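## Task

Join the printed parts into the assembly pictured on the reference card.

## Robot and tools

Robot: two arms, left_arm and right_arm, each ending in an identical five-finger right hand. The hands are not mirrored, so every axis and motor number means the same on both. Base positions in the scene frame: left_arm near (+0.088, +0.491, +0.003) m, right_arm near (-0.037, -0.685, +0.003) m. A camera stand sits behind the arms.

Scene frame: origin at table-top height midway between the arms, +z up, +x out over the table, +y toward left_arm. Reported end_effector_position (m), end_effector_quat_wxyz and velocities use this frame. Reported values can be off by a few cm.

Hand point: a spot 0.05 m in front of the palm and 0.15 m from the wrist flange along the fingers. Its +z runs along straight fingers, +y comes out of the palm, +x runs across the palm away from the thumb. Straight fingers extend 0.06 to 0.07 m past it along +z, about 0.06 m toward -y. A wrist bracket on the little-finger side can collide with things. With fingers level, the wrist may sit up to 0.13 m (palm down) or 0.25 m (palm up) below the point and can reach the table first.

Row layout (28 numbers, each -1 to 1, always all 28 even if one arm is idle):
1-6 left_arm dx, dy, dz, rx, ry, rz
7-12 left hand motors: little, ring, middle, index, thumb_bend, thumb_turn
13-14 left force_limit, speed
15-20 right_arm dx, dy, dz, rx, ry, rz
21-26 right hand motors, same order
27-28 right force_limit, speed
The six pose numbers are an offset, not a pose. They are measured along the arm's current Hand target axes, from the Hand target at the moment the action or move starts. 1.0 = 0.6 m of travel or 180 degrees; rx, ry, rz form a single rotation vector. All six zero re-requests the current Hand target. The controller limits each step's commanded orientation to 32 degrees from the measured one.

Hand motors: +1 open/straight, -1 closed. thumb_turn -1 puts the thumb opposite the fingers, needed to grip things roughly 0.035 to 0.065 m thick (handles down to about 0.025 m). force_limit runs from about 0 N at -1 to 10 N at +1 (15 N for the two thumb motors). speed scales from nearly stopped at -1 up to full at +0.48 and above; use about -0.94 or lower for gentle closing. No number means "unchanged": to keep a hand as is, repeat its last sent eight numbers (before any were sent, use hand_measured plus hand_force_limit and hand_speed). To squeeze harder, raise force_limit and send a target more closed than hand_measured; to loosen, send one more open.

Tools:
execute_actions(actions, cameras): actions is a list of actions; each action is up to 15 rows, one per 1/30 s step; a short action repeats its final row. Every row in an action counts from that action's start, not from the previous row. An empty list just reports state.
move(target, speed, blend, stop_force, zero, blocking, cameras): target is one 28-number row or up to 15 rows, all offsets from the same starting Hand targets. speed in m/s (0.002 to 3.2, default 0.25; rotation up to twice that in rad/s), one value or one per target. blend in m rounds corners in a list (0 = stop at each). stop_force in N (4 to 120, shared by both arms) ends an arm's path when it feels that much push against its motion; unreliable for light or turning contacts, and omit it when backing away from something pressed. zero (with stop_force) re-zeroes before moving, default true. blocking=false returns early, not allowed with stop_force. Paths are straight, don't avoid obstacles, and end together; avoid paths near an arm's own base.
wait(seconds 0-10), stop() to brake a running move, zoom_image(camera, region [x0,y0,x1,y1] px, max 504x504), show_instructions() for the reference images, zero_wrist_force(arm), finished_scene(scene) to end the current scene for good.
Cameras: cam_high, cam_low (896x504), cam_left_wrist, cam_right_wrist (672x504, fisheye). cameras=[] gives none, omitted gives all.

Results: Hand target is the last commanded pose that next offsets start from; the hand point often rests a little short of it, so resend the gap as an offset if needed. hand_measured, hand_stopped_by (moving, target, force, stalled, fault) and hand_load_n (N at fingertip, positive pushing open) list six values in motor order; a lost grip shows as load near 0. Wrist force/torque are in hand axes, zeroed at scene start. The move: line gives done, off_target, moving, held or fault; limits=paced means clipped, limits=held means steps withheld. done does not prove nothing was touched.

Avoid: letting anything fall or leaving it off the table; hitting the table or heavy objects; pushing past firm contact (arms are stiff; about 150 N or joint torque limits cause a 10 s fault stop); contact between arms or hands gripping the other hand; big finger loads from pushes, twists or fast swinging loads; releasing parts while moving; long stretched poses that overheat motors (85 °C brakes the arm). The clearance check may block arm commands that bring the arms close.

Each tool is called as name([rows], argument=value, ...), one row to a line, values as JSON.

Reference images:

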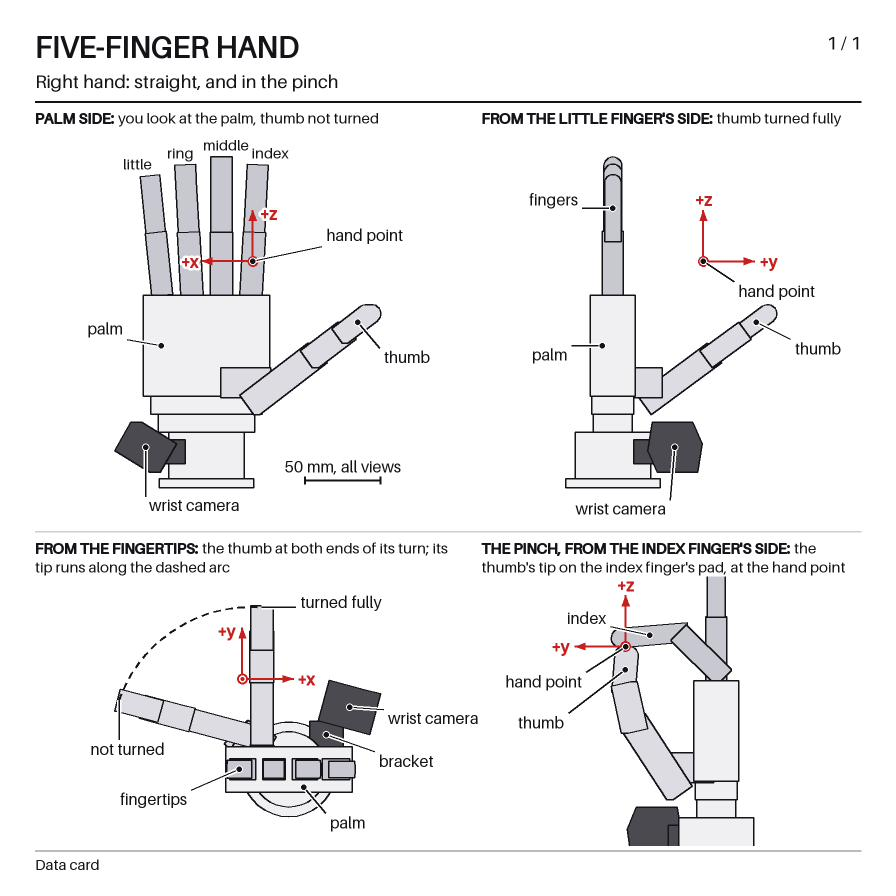

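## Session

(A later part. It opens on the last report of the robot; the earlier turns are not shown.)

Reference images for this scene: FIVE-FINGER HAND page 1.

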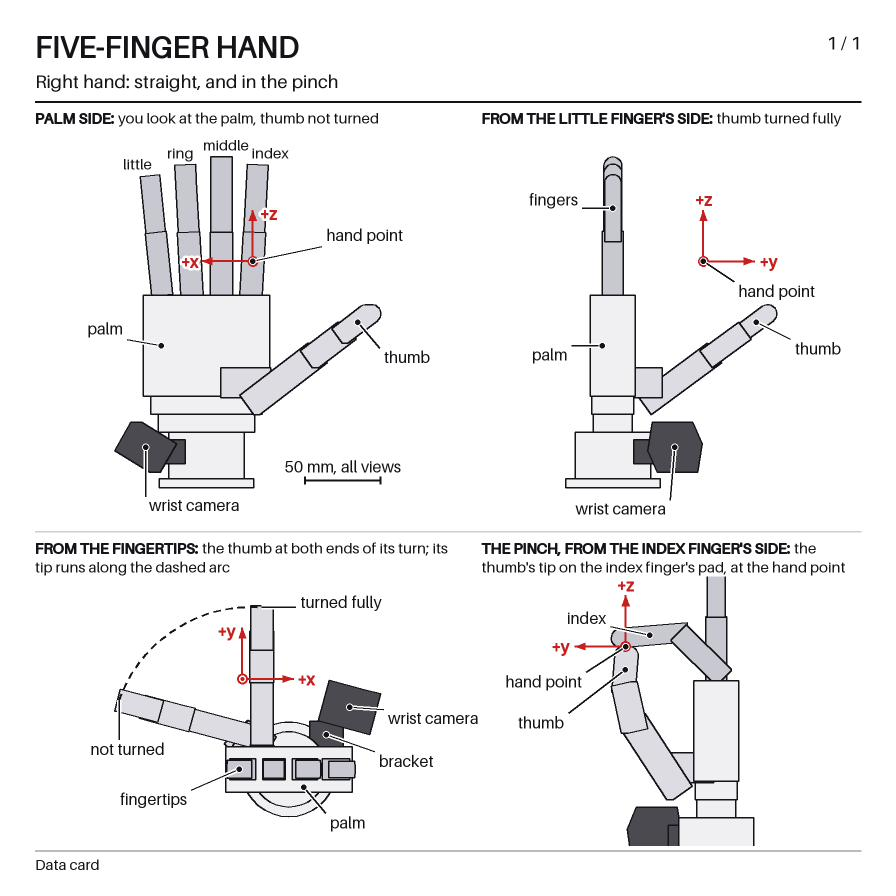

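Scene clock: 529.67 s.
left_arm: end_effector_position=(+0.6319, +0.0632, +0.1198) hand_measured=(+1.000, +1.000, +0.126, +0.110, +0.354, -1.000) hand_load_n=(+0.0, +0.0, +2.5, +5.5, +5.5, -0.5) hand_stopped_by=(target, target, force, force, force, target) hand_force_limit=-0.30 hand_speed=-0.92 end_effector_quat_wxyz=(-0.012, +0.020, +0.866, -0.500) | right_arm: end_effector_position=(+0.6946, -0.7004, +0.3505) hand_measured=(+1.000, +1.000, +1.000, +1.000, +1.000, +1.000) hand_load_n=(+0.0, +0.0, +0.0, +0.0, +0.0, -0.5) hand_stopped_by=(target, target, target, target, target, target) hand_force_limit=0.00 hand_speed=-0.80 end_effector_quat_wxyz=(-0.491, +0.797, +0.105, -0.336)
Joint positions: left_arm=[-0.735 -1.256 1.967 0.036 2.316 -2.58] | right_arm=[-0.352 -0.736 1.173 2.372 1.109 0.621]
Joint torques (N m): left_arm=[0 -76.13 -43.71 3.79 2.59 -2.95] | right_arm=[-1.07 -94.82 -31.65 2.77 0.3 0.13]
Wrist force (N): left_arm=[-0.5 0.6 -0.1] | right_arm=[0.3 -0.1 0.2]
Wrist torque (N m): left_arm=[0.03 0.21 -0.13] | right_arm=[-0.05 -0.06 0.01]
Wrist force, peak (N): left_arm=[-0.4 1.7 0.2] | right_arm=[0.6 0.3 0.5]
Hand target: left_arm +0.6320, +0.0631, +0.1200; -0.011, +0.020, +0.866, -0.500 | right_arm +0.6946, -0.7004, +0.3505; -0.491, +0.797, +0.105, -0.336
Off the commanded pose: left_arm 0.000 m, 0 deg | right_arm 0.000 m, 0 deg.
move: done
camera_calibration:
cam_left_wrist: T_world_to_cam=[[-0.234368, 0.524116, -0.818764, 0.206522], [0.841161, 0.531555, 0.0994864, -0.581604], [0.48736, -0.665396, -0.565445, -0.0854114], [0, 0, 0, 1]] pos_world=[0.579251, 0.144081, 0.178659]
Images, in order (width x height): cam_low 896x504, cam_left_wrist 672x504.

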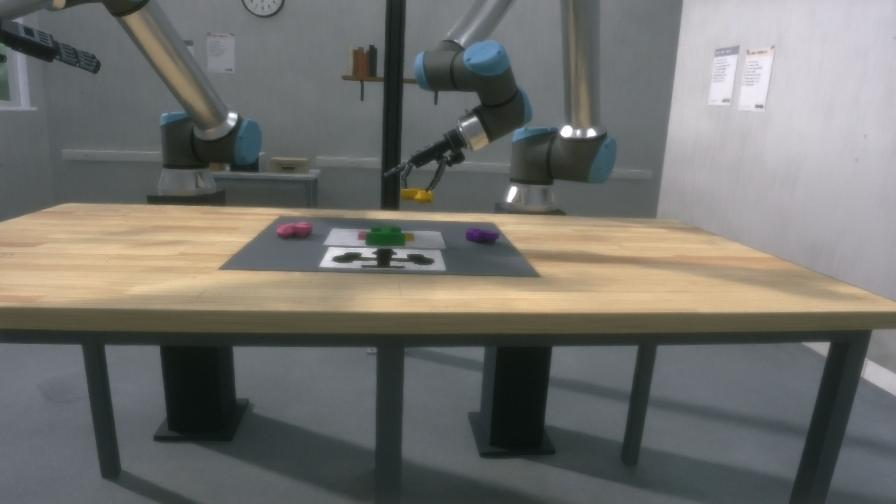

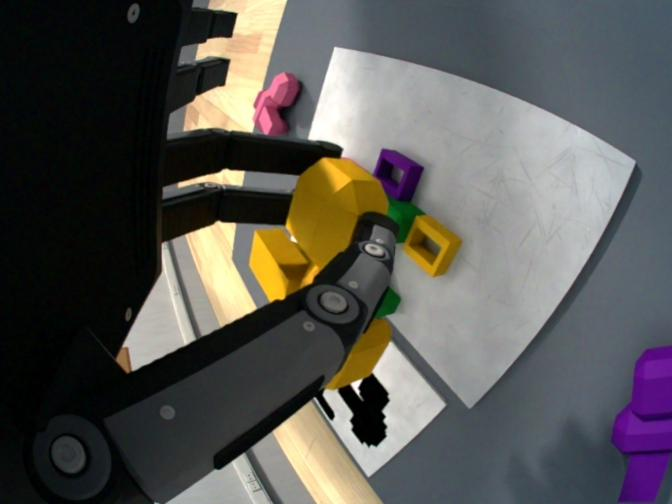

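move(target=[0.0013, 0.1033, 0.0543, 0, 0, 0, 1, 1, -0.2, -0.2, 0, -1, -0.3, -0.92, 0, 0, 0, 0, 0, 0, 1, 1, 1, 1, 1, 1, 0, -0.8], speed=0.08, stop_force=6, cameras=["cam_left_wrist", "cam_low", "cam_high"])

zoom_image(camera="cam_left_wrist", region=[235, 175, 435, 325])

zoom_image(camera="cam_low", region=[370, 200, 440, 250])

zoom_image(camera="cam_high", region=[430, 210, 510, 290])

Scene clock: 620.60 s.
left_arm: end_effector_position=(+0.6313, +0.0659, +0.0500) hand_measured=(+1.000, +1.000, +0.126, +0.110, +0.354, -1.000) hand_load_n=(+0.0, +0.0, +2.5, +5.5, +5.5, -1.0) hand_stopped_by=(target, target, force, force, force, target) hand_force_limit=-0.30 hand_speed=-0.92 end_effector_quat_wxyz=(-0.011, +0.020, +0.866, -0.500) | right_arm: end_effector_position=(+0.6946, -0.7004, +0.3505) hand_measured=(+1.000, +1.000, +1.000, +1.000, +1.000, +1.000) hand_load_n=(+0.0, +0.0, +0.0, +0.0, +0.0, -0.5) hand_stopped_by=(target, target, target, target, target, target) hand_force_limit=0.00 hand_speed=-0.80 end_effector_quat_wxyz=(-0.491, +0.797, +0.105, -0.336)
Joint positions: left_arm=[-0.732 -1.17 2.008 -0.089 2.318 -2.578] | right_arm=[-0.352 -0.736 1.173 2.372 1.109 0.621]
Joint torques (N m): left_arm=[-6.21 -80.55 -39.58 0.73 1.76 -2.72] | right_arm=[-1.96 -96.86 -32.01 2.67 0.84 -0.08]
Wrist force (N): left_arm=[-0.4 0.5 0.0] | right_arm=[0.7 -0.2 0.1]
Wrist torque (N m): left_arm=[0.04 0.19 -0.28] | right_arm=[-0.03 -0.12 0.05]
Wrist force, peak (N): left_arm=[-0.3 1.5 0.5] | right_arm=[0.8 0.3 0.2]
Hand target: left_arm +0.6313, +0.0659, +0.0500; -0.011, +0.020, +0.866, -0.500 | right_arm +0.6946, -0.7004, +0.3505; -0.491, +0.797, +0.105, -0.336
Off the commanded pose: left_arm 0.000 m, 0 deg | right_arm 0.000 m, 0 deg.
move: done
camera_calibration:
cam_left_wrist: T_world_to_cam=[[-0.234251, 0.523957, -0.818899, 0.147811], [0.841136, 0.531589, 0.099515, -0.575669], [0.487459, -0.665494, -0.565244, -0.122904], [0, 0, 0, 1]] pos_world=[0.578751, 0.146781, 0.108859]
Images, in order (width x height): cam_high 896x504, cam_low 896x504, cam_left_wrist 672x504.

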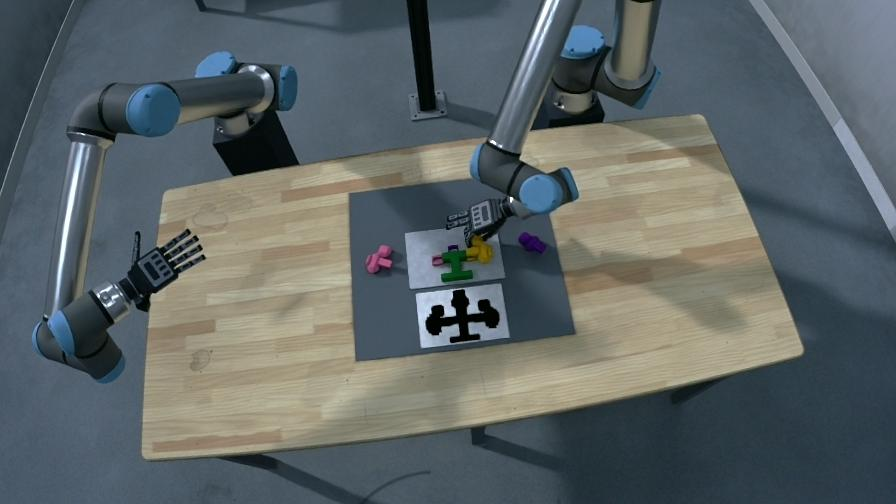

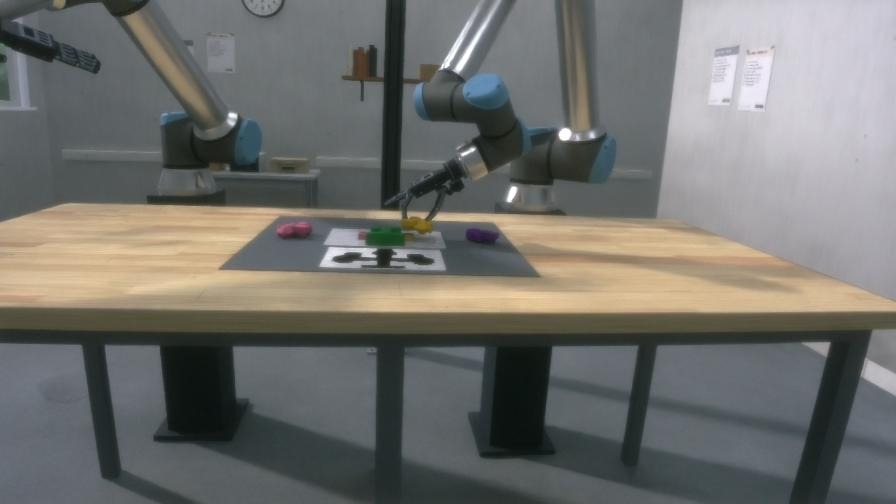

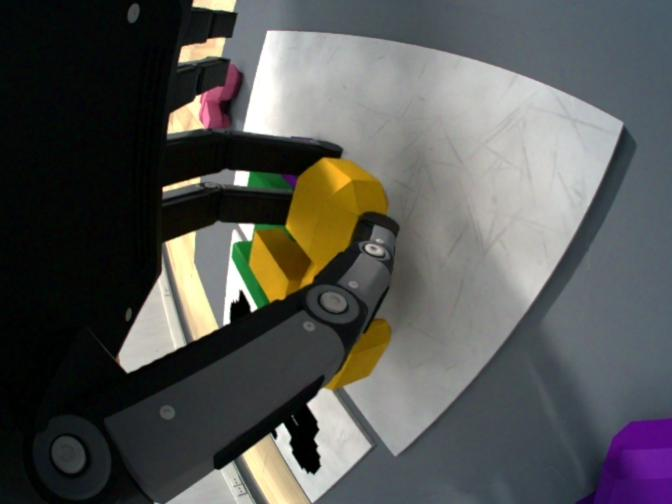

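Scaled by 2.520 from the camera's 672x504 image, which has a finer 960x720 frame.

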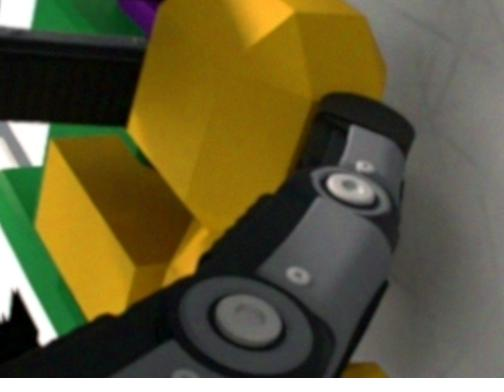

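Scaled by 7.200 from the camera's 896x504 image, which has a finer 1280x720 frame.

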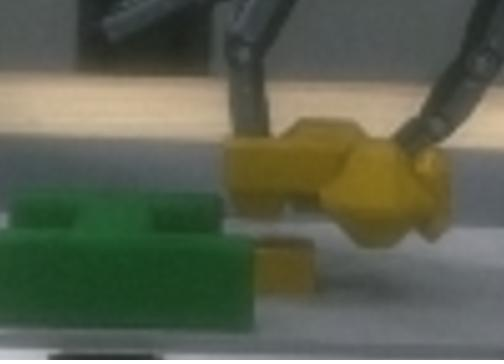

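Scaled by 6.300 from the camera's 896x504 image, which has a finer 1280x720 frame.

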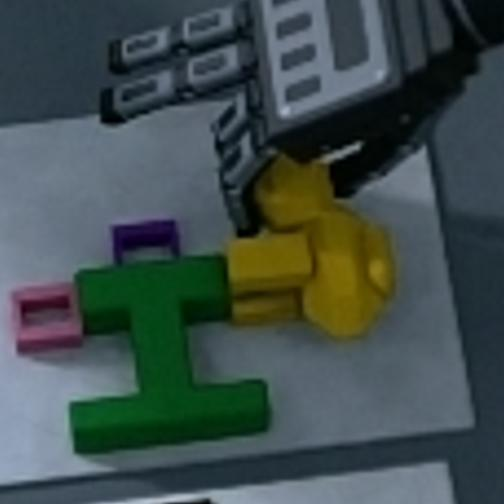

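zoom_image(camera="cam_low", region=[396, 214, 436, 246])

zoom_image(camera="cam_high", region=[455, 230, 500, 275])

Scaled by 12.600 from the camera's 896x504 image, which has a finer 1280x720 frame.

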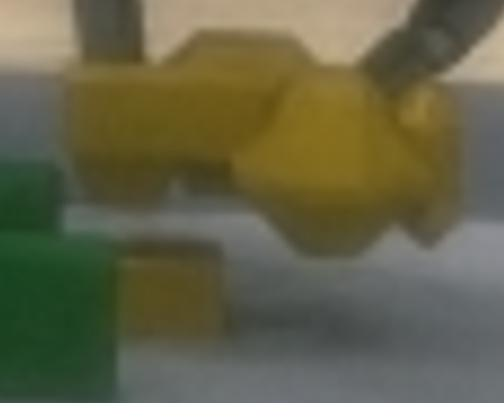

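Scaled by 11.200 from the camera's 896x504 image, which has a finer 1280x720 frame.

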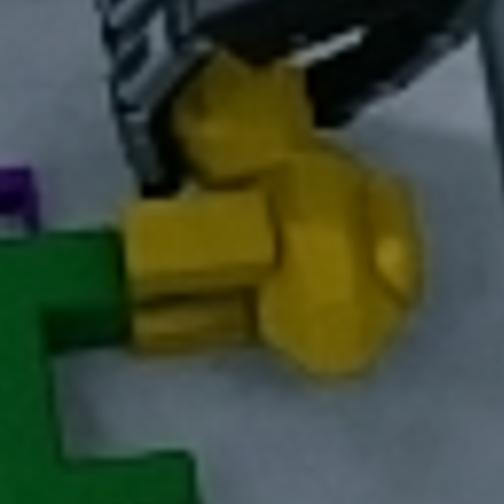

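move(target=[0.0002, 0.0135, 0.0032, 0, 0, 0, 1, 1, -0.2, -0.2, 0, -1, -0.3, -0.92, 0, 0, 0, 0, 0, 0, 1, 1, 1, 1, 1, 1, 0, -0.8], speed=0.03, stop_force=5, cameras=[])

move(target=[0, 0.0115, 0.0067, 0, 0, 0, 1, 1, -0.2, -0.2, 0, -1, -0.3, -0.92, 0, 0, 0, 0, 0, 0, 1, 1, 1, 1, 1, 1, 0, -0.8], speed=0.01, stop_force=4, cameras=["cam_left_wrist", "cam_low", "cam_high"])

zoom_image(camera="cam_low", region=[390, 210, 440, 250])

zoom_image(camera="cam_high", region=[455, 230, 500, 275])

Scene clock: 656.50 s.
left_arm: end_effector_position=(+0.6313, +0.0683, +0.0420) hand_measured=(+1.000, +1.000, +0.126, +0.110, +0.354, -1.000) hand_load_n=(+0.0, +0.0, +2.5, +5.5, +5.5, -1.0) hand_stopped_by=(target, target, force, force, force, target) hand_force_limit=-0.30 hand_speed=-0.92 end_effector_quat_wxyz=(-0.011, +0.020, +0.866, -0.500) | right_arm: end_effector_position=(+0.6946, -0.7004, +0.3505) hand_measured=(+1.000, +1.000, +1.000, +1.000, +1.000, +1.000) hand_load_n=(+0.0, +0.0, +0.0, +0.0, +0.0, +0.0) hand_stopped_by=(target, target, target, target, target, target) hand_force_limit=0.00 hand_speed=-0.80 end_effector_quat_wxyz=(-0.491, +0.797, +0.105, -0.336)
Joint positions: left_arm=[-0.729 -1.16 2.013 -0.102 2.321 -2.574] | right_arm=[-0.352 -0.736 1.173 2.372 1.109 0.621]
Joint torques (N m): left_arm=[-9.64 -79.98 -37.99 3.95 -0.99 -2.9] | right_arm=[-2.22 -96.39 -31.31 2.49 0.79 0.22]
Wrist force (N): left_arm=[-0.2 0.5 -0.2] | right_arm=[0.1 0.1 0.2]
Wrist torque (N m): left_arm=[0.06 0.16 -0.27] | right_arm=[0.00 -0.03 0.02]
Wrist force, peak (N): left_arm=[-0.8 0.5 -0.3] | right_arm=[0.8 0.3 0.2]
Hand target: left_arm +0.6313, +0.0683, +0.0420; -0.011, +0.020, +0.866, -0.500 | right_arm +0.6946, -0.7004, +0.3505; -0.491, +0.797, +0.105, -0.336
Off the commanded pose: left_arm 0.000 m, 0 deg | right_arm 0.000 m, 0 deg.
move: done
No camera images: "cameras" was empty.

Scene clock: 657.90 s.
left_arm: end_effector_position=(+0.6313, +0.0683, +0.0340) hand_measured=(+1.000, +1.000, +0.126, +0.110, +0.354, -1.000) hand_load_n=(+0.0, +0.0, +2.0, +5.5, +5.5, -2.0) hand_stopped_by=(target, target, force, force, force, target) hand_force_limit=-0.30 hand_speed=-0.92 end_effector_quat_wxyz=(-0.012, +0.020, +0.866, -0.500) | right_arm: end_effector_position=(+0.6946, -0.7004, +0.3505) hand_measured=(+1.000, +1.000, +1.000, +1.000, +1.000, +1.000) hand_load_n=(+0.0, +0.0, +0.0, +0.0, +0.0, +0.0) hand_stopped_by=(target, target, target, target, target, target) hand_force_limit=0.00 hand_speed=-0.80 end_effector_quat_wxyz=(-0.491, +0.797, +0.105, -0.336)
Joint positions: left_arm=[-0.729 -1.149 2.017 -0.116 2.321 -2.575] | right_arm=[-0.352 -0.736 1.173 2.372 1.109 0.621]
Joint torques (N m): left_arm=[-12 -79.47 -26.94 2.98 -1.58 -2.76] | right_arm=[-3.57 -94.45 -32.74 2.51 0.43 0.03]
Wrist force (N): left_arm=[3.7 -0.6 -1.3] | right_arm=[0.1 0.2 0.0]
Wrist torque (N m): left_arm=[0.10 0.27 -0.25] | right_arm=[0.02 -0.02 0.01]
Wrist force, peak (N): left_arm=[4.5 -1.0 -1.8] | right_arm=[0.7 0.3 0.0]
Hand target: left_arm +0.6313, +0.0682, +0.0340; -0.011, +0.020, +0.866, -0.500 | right_arm +0.6946, -0.7004, +0.3505; -0.491, +0.797, +0.105, -0.336
Off the commanded pose: left_arm 0.000 m, 0 deg | right_arm 0.000 m, 0 deg.
move: done
camera_calibration:
cam_left_wrist: T_world_to_cam=[[-0.234372, 0.523983, -0.818848, 0.133459], [0.841162, 0.531571, 0.0993954, -0.575206], [0.487357, -0.665488, -0.56534, -0.130358], [0, 0, 0, 1]] pos_world=[0.578651, 0.149081, 0.0927586]
Images, in order (width x height): cam_high 896x504, cam_low 896x504, cam_left_wrist 672x504.

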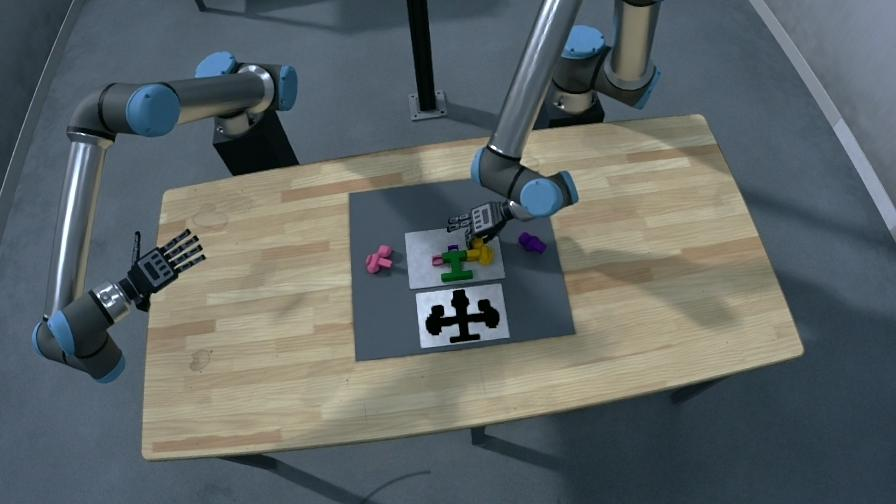

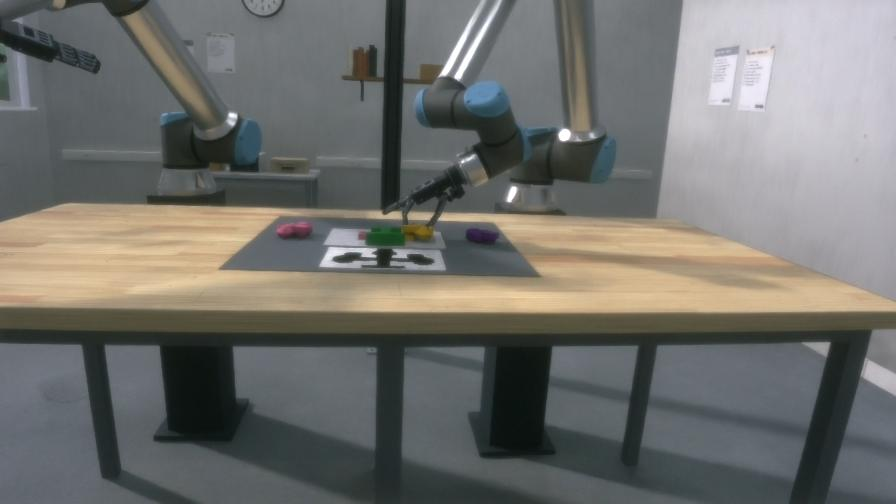

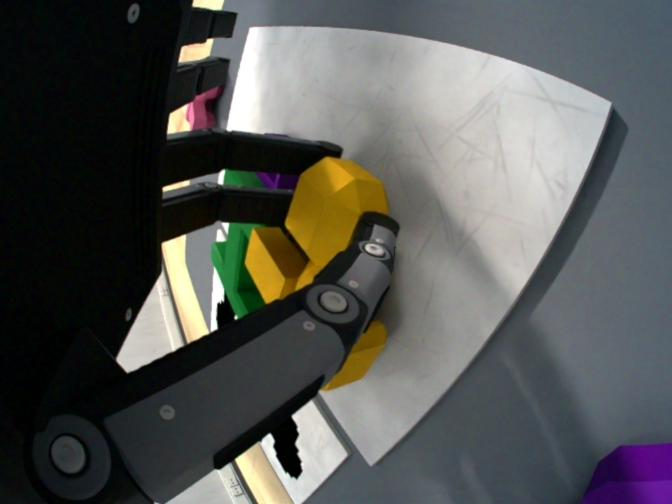

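Scaled by 10.080 from the camera's 896x504 image, which has a finer 1280x720 frame.

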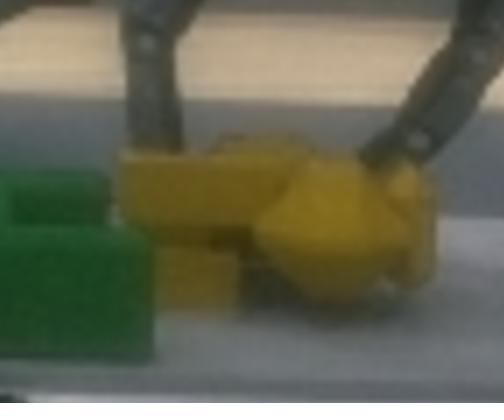

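Scaled by 11.200 from the camera's 896x504 image, which has a finer 1280x720 frame.

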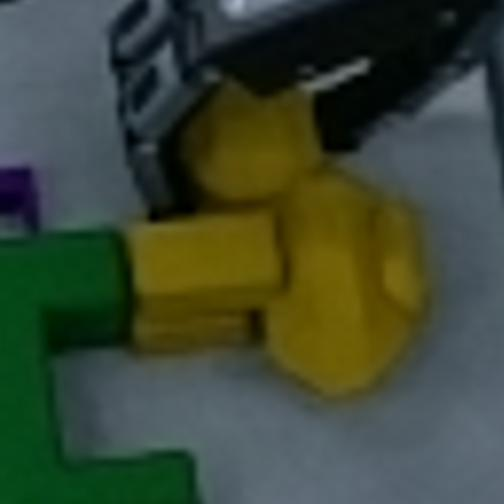

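move(target=[0.002, 0, 0, 0, 0, 0, 1, 1, -0.2, -0.2, 0, -1, -0.3, -0.92, 0, 0, 0, 0, 0, 0, 1, 1, 1, 1, 1, 1, 0, -0.8], speed=0.01, cameras=[])

Scene clock: 663.03 s.
left_arm: end_effector_position=(+0.6301, +0.0683, +0.0340) hand_measured=(+1.000, +1.000, +0.126, +0.110, +0.354, -1.000) hand_load_n=(+0.0, +0.0, +2.0, +5.5, +5.5, -1.0) hand_stopped_by=(target, target, force, force, force, target) hand_force_limit=-0.30 hand_speed=-0.92 end_effector_quat_wxyz=(-0.011, +0.020, +0.866, -0.500) | right_arm: end_effector_position=(+0.6946, -0.7004, +0.3505) hand_measured=(+1.000, +1.000, +1.000, +1.000, +1.000, +1.000) hand_load_n=(+0.0, +0.0, +0.0, -0.5, +0.0, +0.0) hand_stopped_by=(target, target, target, target, target, target) hand_force_limit=0.00 hand_speed=-0.80 end_effector_quat_wxyz=(-0.491, +0.797, +0.105, -0.336)
Joint positions: left_arm=[-0.73 -1.151 2.019 -0.118 2.32 -2.576] | right_arm=[-0.352 -0.736 1.173 2.372 1.109 0.621]
Joint torques (N m): left_arm=[-7.68 -74.96 -18.18 -1.16 -1.9 -3.02] | right_arm=[-0.21 -98.56 -31.34 2.61 0.37 0.22]
Wrist force (N): left_arm=[-0.4 0.5 -0.3] | right_arm=[0.6 0.0 0.4]
Wrist torque (N m): left_arm=[0.07 0.19 -0.16] | right_arm=[-0.02 -0.11 0.04]
Wrist force, peak (N): left_arm=[4.1 -0.7 -1.7] | right_arm=[0.8 0.3 0.2]
Hand target: left_arm +0.6301, +0.0683, +0.0340; -0.011, +0.020, +0.866, -0.500 | right_arm +0.6946, -0.7004, +0.3505; -0.491, +0.797, +0.105, -0.336
Off the commanded pose: left_arm 0.000 m, 0 deg | right_arm 0.000 m, 0 deg.
move: done
No camera images: "cameras" was empty.

move(target=[0, 0.0115, 0.0067, 0, 0, 0, 1, 1, -0.2, -0.2, 0, -1, -0.3, -0.92, 0, 0, 0, 0, 0, 0, 1, 1, 1, 1, 1, 1, 0, -0.8], speed=0.01, stop_force=5, cameras=["cam_left_wrist", "cam_low", "cam_high"])

zoom_image(camera="cam_low", region=[390, 210, 440, 250])

zoom_image(camera="cam_high", region=[455, 230, 500, 275])

Scene clock: 668.67 s.
left_arm: end_effector_position=(+0.6302, +0.0683, +0.0304) hand_measured=(+1.000, +1.000, +0.126, +0.110, +0.354, -1.000) hand_load_n=(+0.0, +0.0, +2.5, +5.5, +5.5, -1.0) hand_stopped_by=(target, target, force, force, force, target) hand_force_limit=-0.30 hand_speed=-0.92 end_effector_quat_wxyz=(-0.011, +0.020, +0.866, -0.500) | right_arm: end_effector_position=(+0.6946, -0.7004, +0.3505) hand_measured=(+1.000, +1.000, +1.000, +1.000, +1.000, +1.000) hand_load_n=(+0.0, +0.0, +0.0, +0.0, +0.0, +0.0) hand_stopped_by=(target, target, target, target, target, target) hand_force_limit=0.00 hand_speed=-0.80 end_effector_quat_wxyz=(-0.491, +0.797, +0.105, -0.336)
Joint positions: left_arm=[-0.73 -1.146 2.02 -0.124 2.32 -2.576] | right_arm=[-0.352 -0.736 1.173 2.372 1.109 0.621]
Joint torques (N m): left_arm=[2.27 -81 -37.43 3.8 1.99 1.58] | right_arm=[-3 -96.73 -31.53 2.52 0.43 0.05]
Wrist force (N): left_arm=[-0.3 0.4 -0.2] | right_arm=[0.1 -0.5 0.2]
Wrist torque (N m): left_arm=[0.06 0.18 -0.16] | right_arm=[-0.09 -0.03 0.00]
Wrist force, peak (N): left_arm=[0.0 -5.8 -4.4] | right_arm=[0.5 0.5 0.4]
Hand target: left_arm +0.6302, +0.0683, +0.0304; -0.011, +0.020, +0.866, -0.500 (not the last commanded pose) | right_arm +0.6946, -0.7004, +0.3505; -0.491, +0.797, +0.105, -0.336
Off the commanded pose: left_arm 0.004 m, 0 deg | right_arm 0.000 m, 0 deg.
move: contact (left_arm)
camera_calibration:
cam_left_wrist: T_world_to_cam=[[-0.234251, 0.523957, -0.818899, 0.130274], [0.841136, 0.531589, 0.099515, -0.573931], [0.487459, -0.665494, -0.565244, -0.131867], [0, 0, 0, 1]] pos_world=[0.577551, 0.149081, 0.089259]
Images, in order (width x height): cam_high 896x504, cam_low 896x504, cam_left_wrist 672x504.

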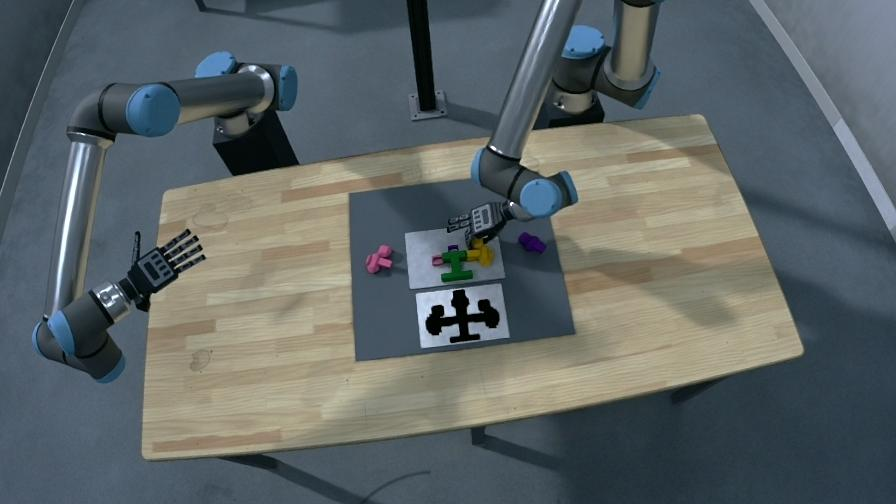

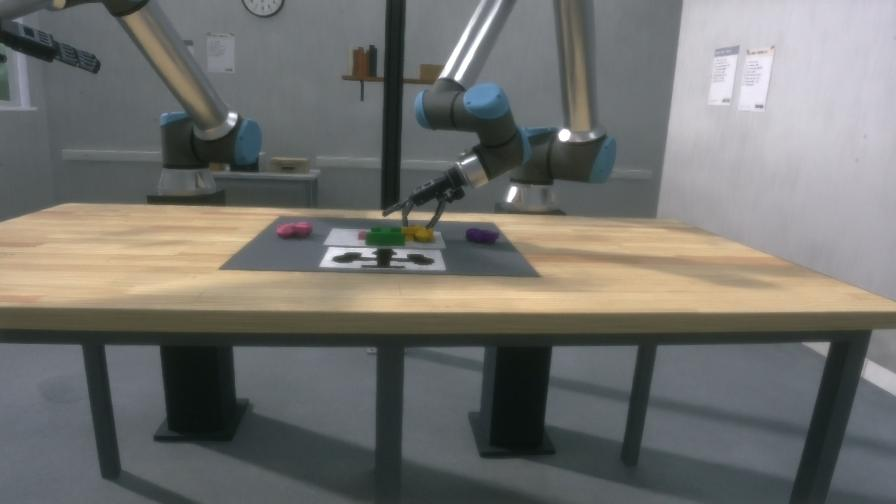

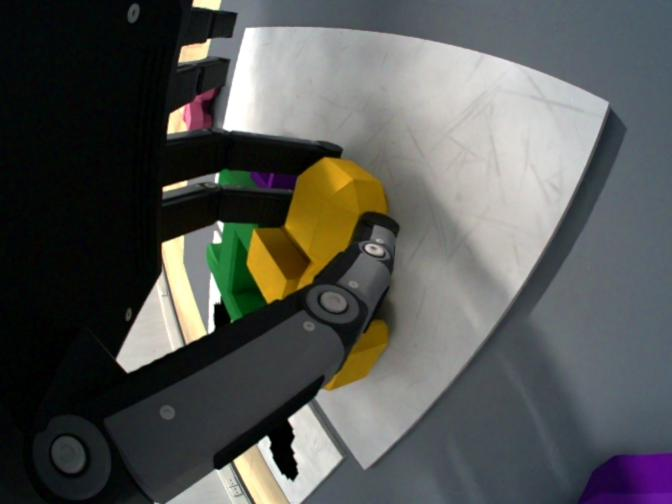

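Scaled by 10.080 from the camera's 896x504 image, which has a finer 1280x720 frame.

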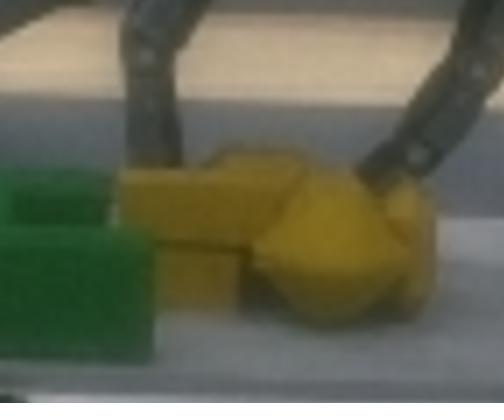

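Scaled by 11.200 from the camera's 896x504 image, which has a finer 1280x720 frame.

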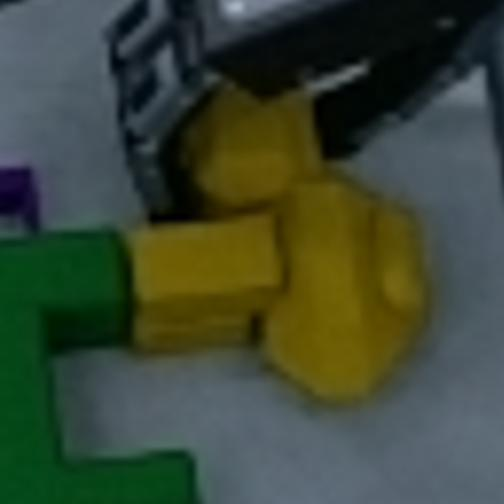

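move(target=[0, 0.0043, 0.0025, 0, 0, 0, 1, 1, -0.2, -0.2, 0, -1, -0.3, -0.92, 0, 0, 0, 0, 0, 0, 1, 1, 1, 1, 1, 1, 0, -0.8], speed=0.008, stop_force=9, cameras=["cam_low"])

zoom_image(camera="cam_low", region=[390, 210, 440, 250])

Scene clock: 674.00 s.
left_arm: end_effector_position=(+0.6303, +0.0682, +0.0300) hand_measured=(+1.000, +1.000, +0.126, +0.110, +0.354, -1.000) hand_load_n=(+0.0, +0.0, +3.0, +6.0, +5.0, -1.5) hand_stopped_by=(target, target, force, force, force, target) hand_force_limit=-0.30 hand_speed=-0.92 end_effector_quat_wxyz=(-0.011, +0.020, +0.866, -0.500) | right_arm: end_effector_position=(+0.6946, -0.7004, +0.3505) hand_measured=(+1.000, +1.000, +1.000, +1.000, +1.000, +1.000) hand_load_n=(+0.0, +0.0, +0.0, +0.0, +0.0, -0.5) hand_stopped_by=(target, target, target, target, target, target) hand_force_limit=0.00 hand_speed=-0.80 end_effector_quat_wxyz=(-0.491, +0.797, +0.105, -0.336)
Joint positions: left_arm=[-0.73 -1.145 2.02 -0.125 2.32 -2.576] | right_arm=[-0.352 -0.736 1.173 2.372 1.109 0.621]
Joint torques (N m): left_arm=[2.67 -77.39 -27.28 4.01 1.97 1.7] | right_arm=[-2.28 -96.47 -32.66 2.34 0.3 0.03]
Wrist force (N): left_arm=[0.3 -3.2 -2.0] | right_arm=[0.4 0.0 0.3]
Wrist torque (N m): left_arm=[0.03 0.23 -0.20] | right_arm=[-0.02 -0.07 0.03]
Wrist force, peak (N): left_arm=[1.9 -8.2 -8.4] | right_arm=[0.7 0.1 0.6]
Hand target: left_arm +0.6303, +0.0682, +0.0300; -0.011, +0.020, +0.866, -0.500 (not the last commanded pose) | right_arm +0.6946, -0.7004, +0.3505; -0.491, +0.797, +0.105, -0.336
Off the commanded pose: left_arm 0.003 m, 0 deg | right_arm 0.000 m, 0 deg.
move: contact (left_arm)
Images, in order (width x height): cam_low 896x504.

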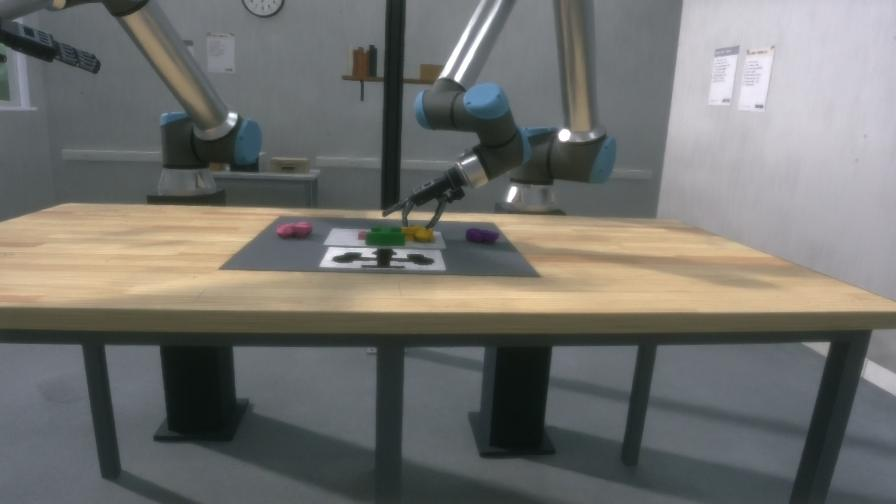

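Scaled by 10.080 from the camera's 896x504 image, which has a finer 1280x720 frame.

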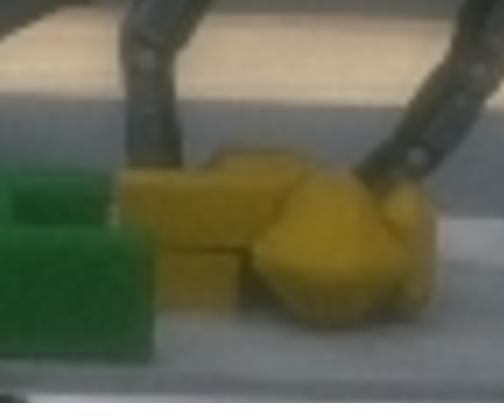

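move(target=[0, 0, 0, 0, 0, 0, 1, 1, 0.35, 0.35, 0.6, -1, -0.3, -0.8, 0, 0, 0, 0, 0, 0, 1, 1, 1, 1, 1, 1, 0, -0.8], cameras=["cam_low", "cam_left_wrist"])

zoom_image(camera="cam_low", region=[390, 210, 440, 250])

Scene clock: 682.70 s.
left_arm: end_effector_position=(+0.6303, +0.0682, +0.0300) hand_measured=(+1.000, +1.000, +0.350, +0.350, +0.600, -1.000) hand_load_n=(+0.0, +0.0, +0.0, +0.0, +0.0, +0.0) hand_stopped_by=(target, target, target, target, target, target) hand_force_limit=-0.30 hand_speed=-0.80 end_effector_quat_wxyz=(-0.011, +0.020, +0.866, -0.500) | right_arm: end_effector_position=(+0.6946, -0.7004, +0.3505) hand_measured=(+1.000, +1.000, +1.000, +1.000, +1.000, +1.000) hand_load_n=(+0.0, -0.5, +0.0, +0.0, +0.0, -0.5) hand_stopped_by=(target, target, target, target, target, target) hand_force_limit=0.00 hand_speed=-0.80 end_effector_quat_wxyz=(-0.491, +0.797, +0.105, -0.336)
Joint positions: left_arm=[-0.73 -1.145 2.02 -0.125 2.32 -2.576] | right_arm=[-0.352 -0.736 1.173 2.372 1.109 0.621]
Joint torques (N m): left_arm=[2.49 -77.87 -35.78 3.49 1.97 1.5] | right_arm=[-1.87 -95.35 -32.49 2.63 0.85 0.26]
Wrist force (N): left_arm=[-0.2 0.5 -0.5] | right_arm=[0.4 0.3 0.0]
Wrist torque (N m): left_arm=[0.10 0.17 -0.14] | right_arm=[0.04 -0.06 0.04]
Wrist force, peak (N): left_arm=[0.2 -3.3 -2.1] | right_arm=[0.7 -0.1 0.4]
Hand target: left_arm +0.6303, +0.0682, +0.0300; -0.011, +0.020, +0.866, -0.500 | right_arm +0.6946, -0.7004, +0.3505; -0.491, +0.797, +0.105, -0.336
Off the commanded pose: left_arm 0.000 m, 0 deg | right_arm 0.000 m, 0 deg.
move: done
camera_calibration:
cam_left_wrist: T_world_to_cam=[[-0.234027, 0.523786, -0.819072, 0.129934], [0.841126, 0.531586, 0.0996143, -0.573925], [0.487584, -0.665631, -0.564976, -0.132284], [0, 0, 0, 1]] pos_world=[0.577651, 0.148981, 0.0888596]
Images, in order (width x height): cam_low 896x504, cam_left_wrist 672x504.

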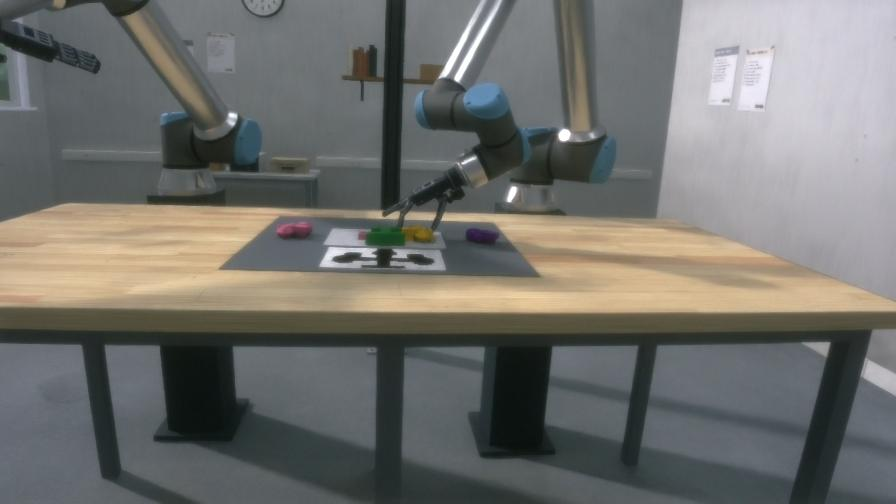

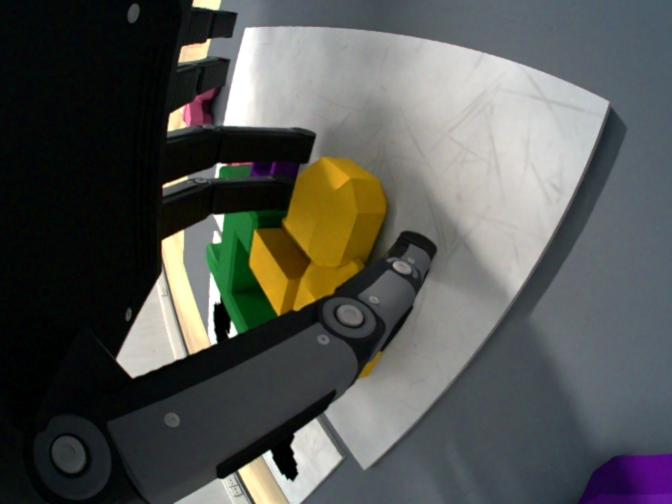

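Scaled by 10.080 from the camera's 896x504 image, which has a finer 1280x720 frame.

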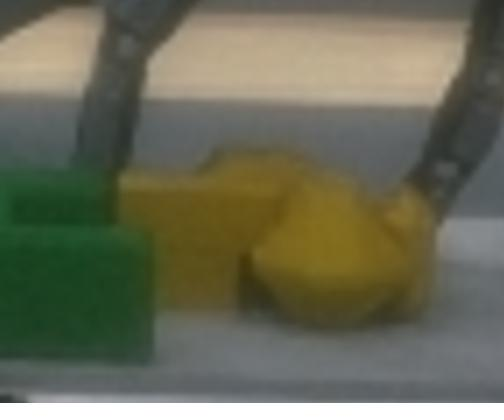

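move([
  [0, -0.1732, -0.1, 0, 0, 0, 1, 1, 0.35, 0.35, 0.6, -1, -0.3, -0.8, 0.2106, -0.0493, 0.4037, 0.0057, 0.1622, 0.0017, 1, 1, 0.5, 0.5, 0.7, -1, -0.3, 0],
  [0.003, -0.0573, -0.3005, 0, -0.2199, -0.1269, 1, 1, 0.5, 0.5, 0.6, -1, -0.3, 0, 0.4213, -0.0985, 0.8073, 0.0114, 0.3243, 0.0034, 1, 1, 0.5, 0.5, 0.7, -1, -0.3, 0],
], speed=[0.2, 0.25], cameras=["all"])

zoom_image(camera="cam_low", region=[350, 210, 440, 260])

zoom_image(camera="cam_high", region=[430, 220, 510, 290])

Scene clock: 741.67 s.
left_arm: end_effector_position=(+0.6348, +0.2072, +0.1498) hand_measured=(+1.000, +1.000, +0.500, +0.500, +0.600, -1.000) hand_load_n=(+0.0, +0.0, +0.0, +0.0, +0.0, +0.0) hand_stopped_by=(target, target, target, target, target, target) hand_force_limit=-0.30 hand_speed=0.00 end_effector_quat_wxyz=(+0.184, -0.318, +0.805, -0.466) | right_arm: end_effector_position=(+0.5846, -0.2006, +0.1504) hand_measured=(+1.000, +1.000, +0.500, +0.500, +0.700, -1.000) hand_load_n=(+0.0, +0.0, -0.5, +0.0, +0.0, +0.0) hand_stopped_by=(target, target, target, target, target, target) hand_force_limit=-0.30 hand_speed=0.00 end_effector_quat_wxyz=(-0.492, +0.851, -0.157, +0.091)
Joint positions: left_arm=[-0.834 -1.582 2.258 -0.153 1.573 -3.14] | right_arm=[0.187 -1.163 1.778 0.219 0.74 2.458]
Joint torques (N m): left_arm=[10.39 -19.63 -45.76 1.86 -3.1 -2.81] | right_arm=[12.06 -51.88 -26 -0.92 2.89 2.14]
Wrist force (N): left_arm=[0.0 0.0 0.1] | right_arm=[0.1 -0.5 0.0]
Wrist torque (N m): left_arm=[0.00 0.14 -0.26] | right_arm=[-0.15 -0.21 0.25]
Wrist force, peak (N): left_arm=[-0.3 1.5 0.4] | right_arm=[-1.5 -0.9 1.8]
Hand target: left_arm +0.6348, +0.2072, +0.1498; +0.184, -0.318, +0.805, -0.466 | right_arm +0.5845, -0.2006, +0.1504; -0.492, +0.851, -0.157, +0.091
Off the commanded pose: left_arm 0.000 m, 0 deg | right_arm 0.000 m, 0 deg.
move: done
camera_calibration:
cam_left_wrist: T_world_to_cam=[[-0.538664, 0.197791, -0.818975, 0.417189], [0.207012, 0.973326, 0.0989103, -0.352499], [0.816693, -0.116258, -0.565241, -0.296998], [0, 0, 0, 1]] pos_world=[0.540252, 0.226052, 0.208658]
cam_right_wrist: T_world_to_cam=[[0.0222698, -0.510881, -0.859363, 0.0194309], [-0.96364, -0.239908, 0.11765, 0.497434], [-0.266273, 0.825497, -0.497648, 0.505359], [0, 0, 0, 1]] pos_world=[0.613478, -0.287907, 0.209666]

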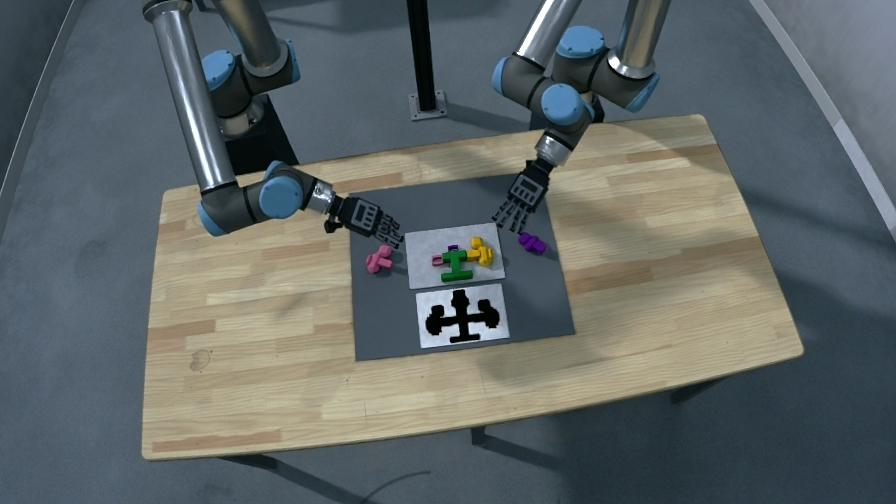

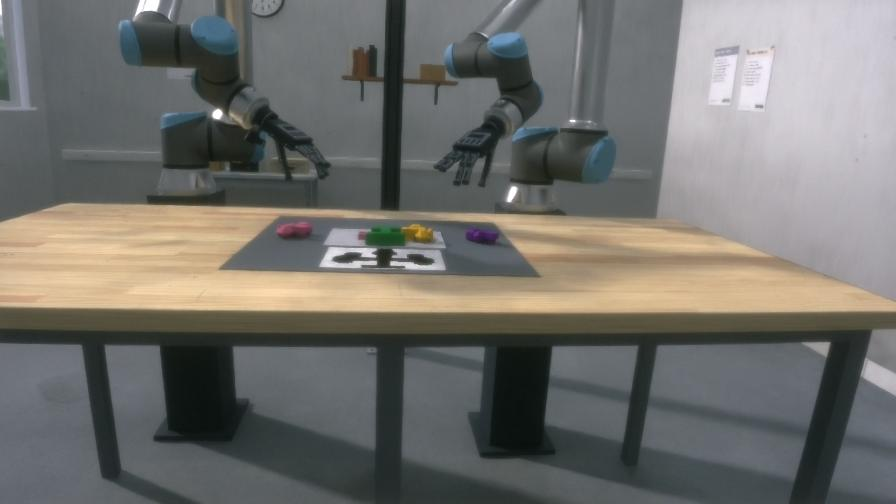

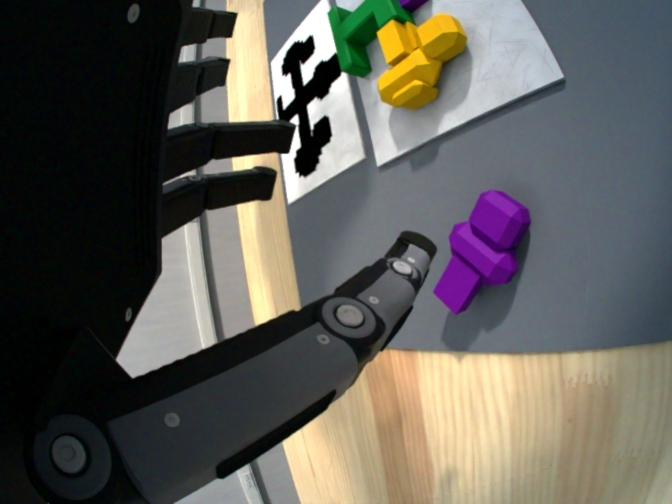

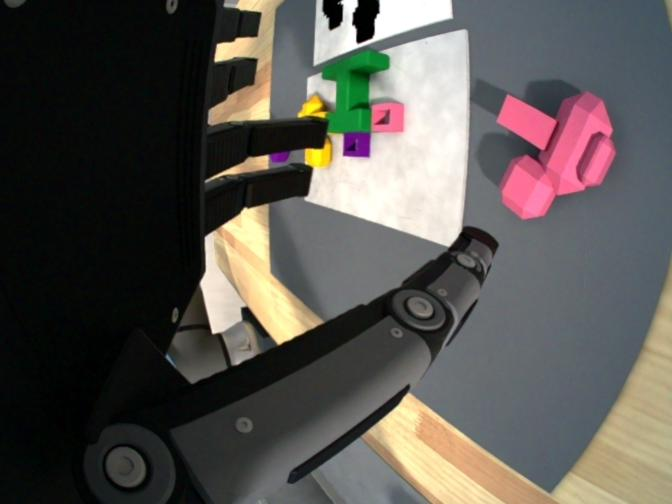

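Scaled by 5.600 from the camera's 896x504 image, which has a finer 1280x720 frame.

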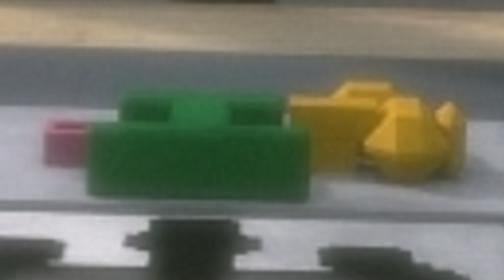

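Scaled by 6.300 from the camera's 896x504 image, which has a finer 1280x720 frame.

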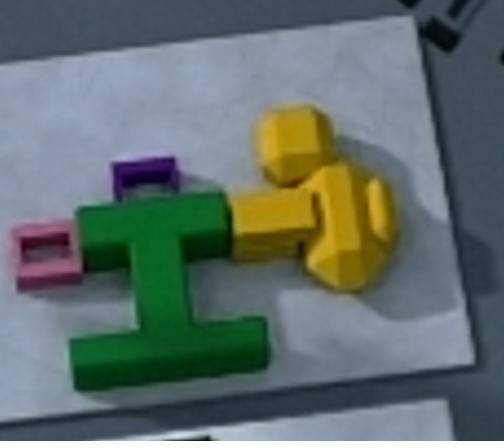

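zoom_image(camera="cam_left_wrist", region=[420, 180, 550, 320])

zoom_image(camera="cam_right_wrist", region=[480, 80, 630, 230])

Scaled by 3.600 from the camera's 672x504 image, which has a finer 960x720 frame.

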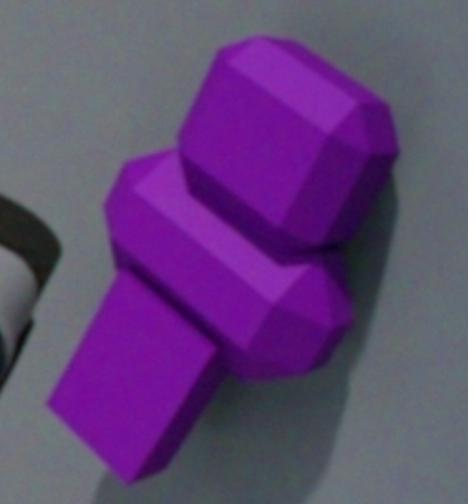

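Scaled by 3.360 from the camera's 672x504 image, which has a finer 960x720 frame.

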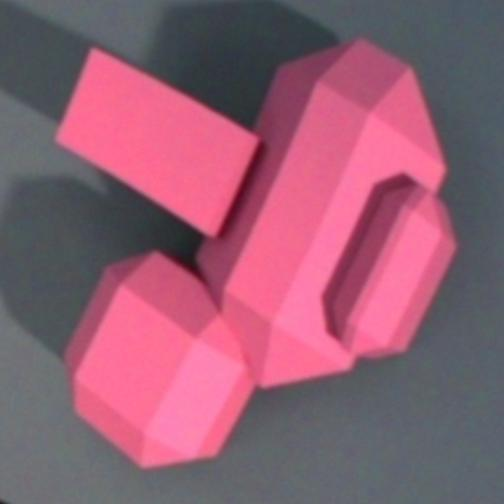

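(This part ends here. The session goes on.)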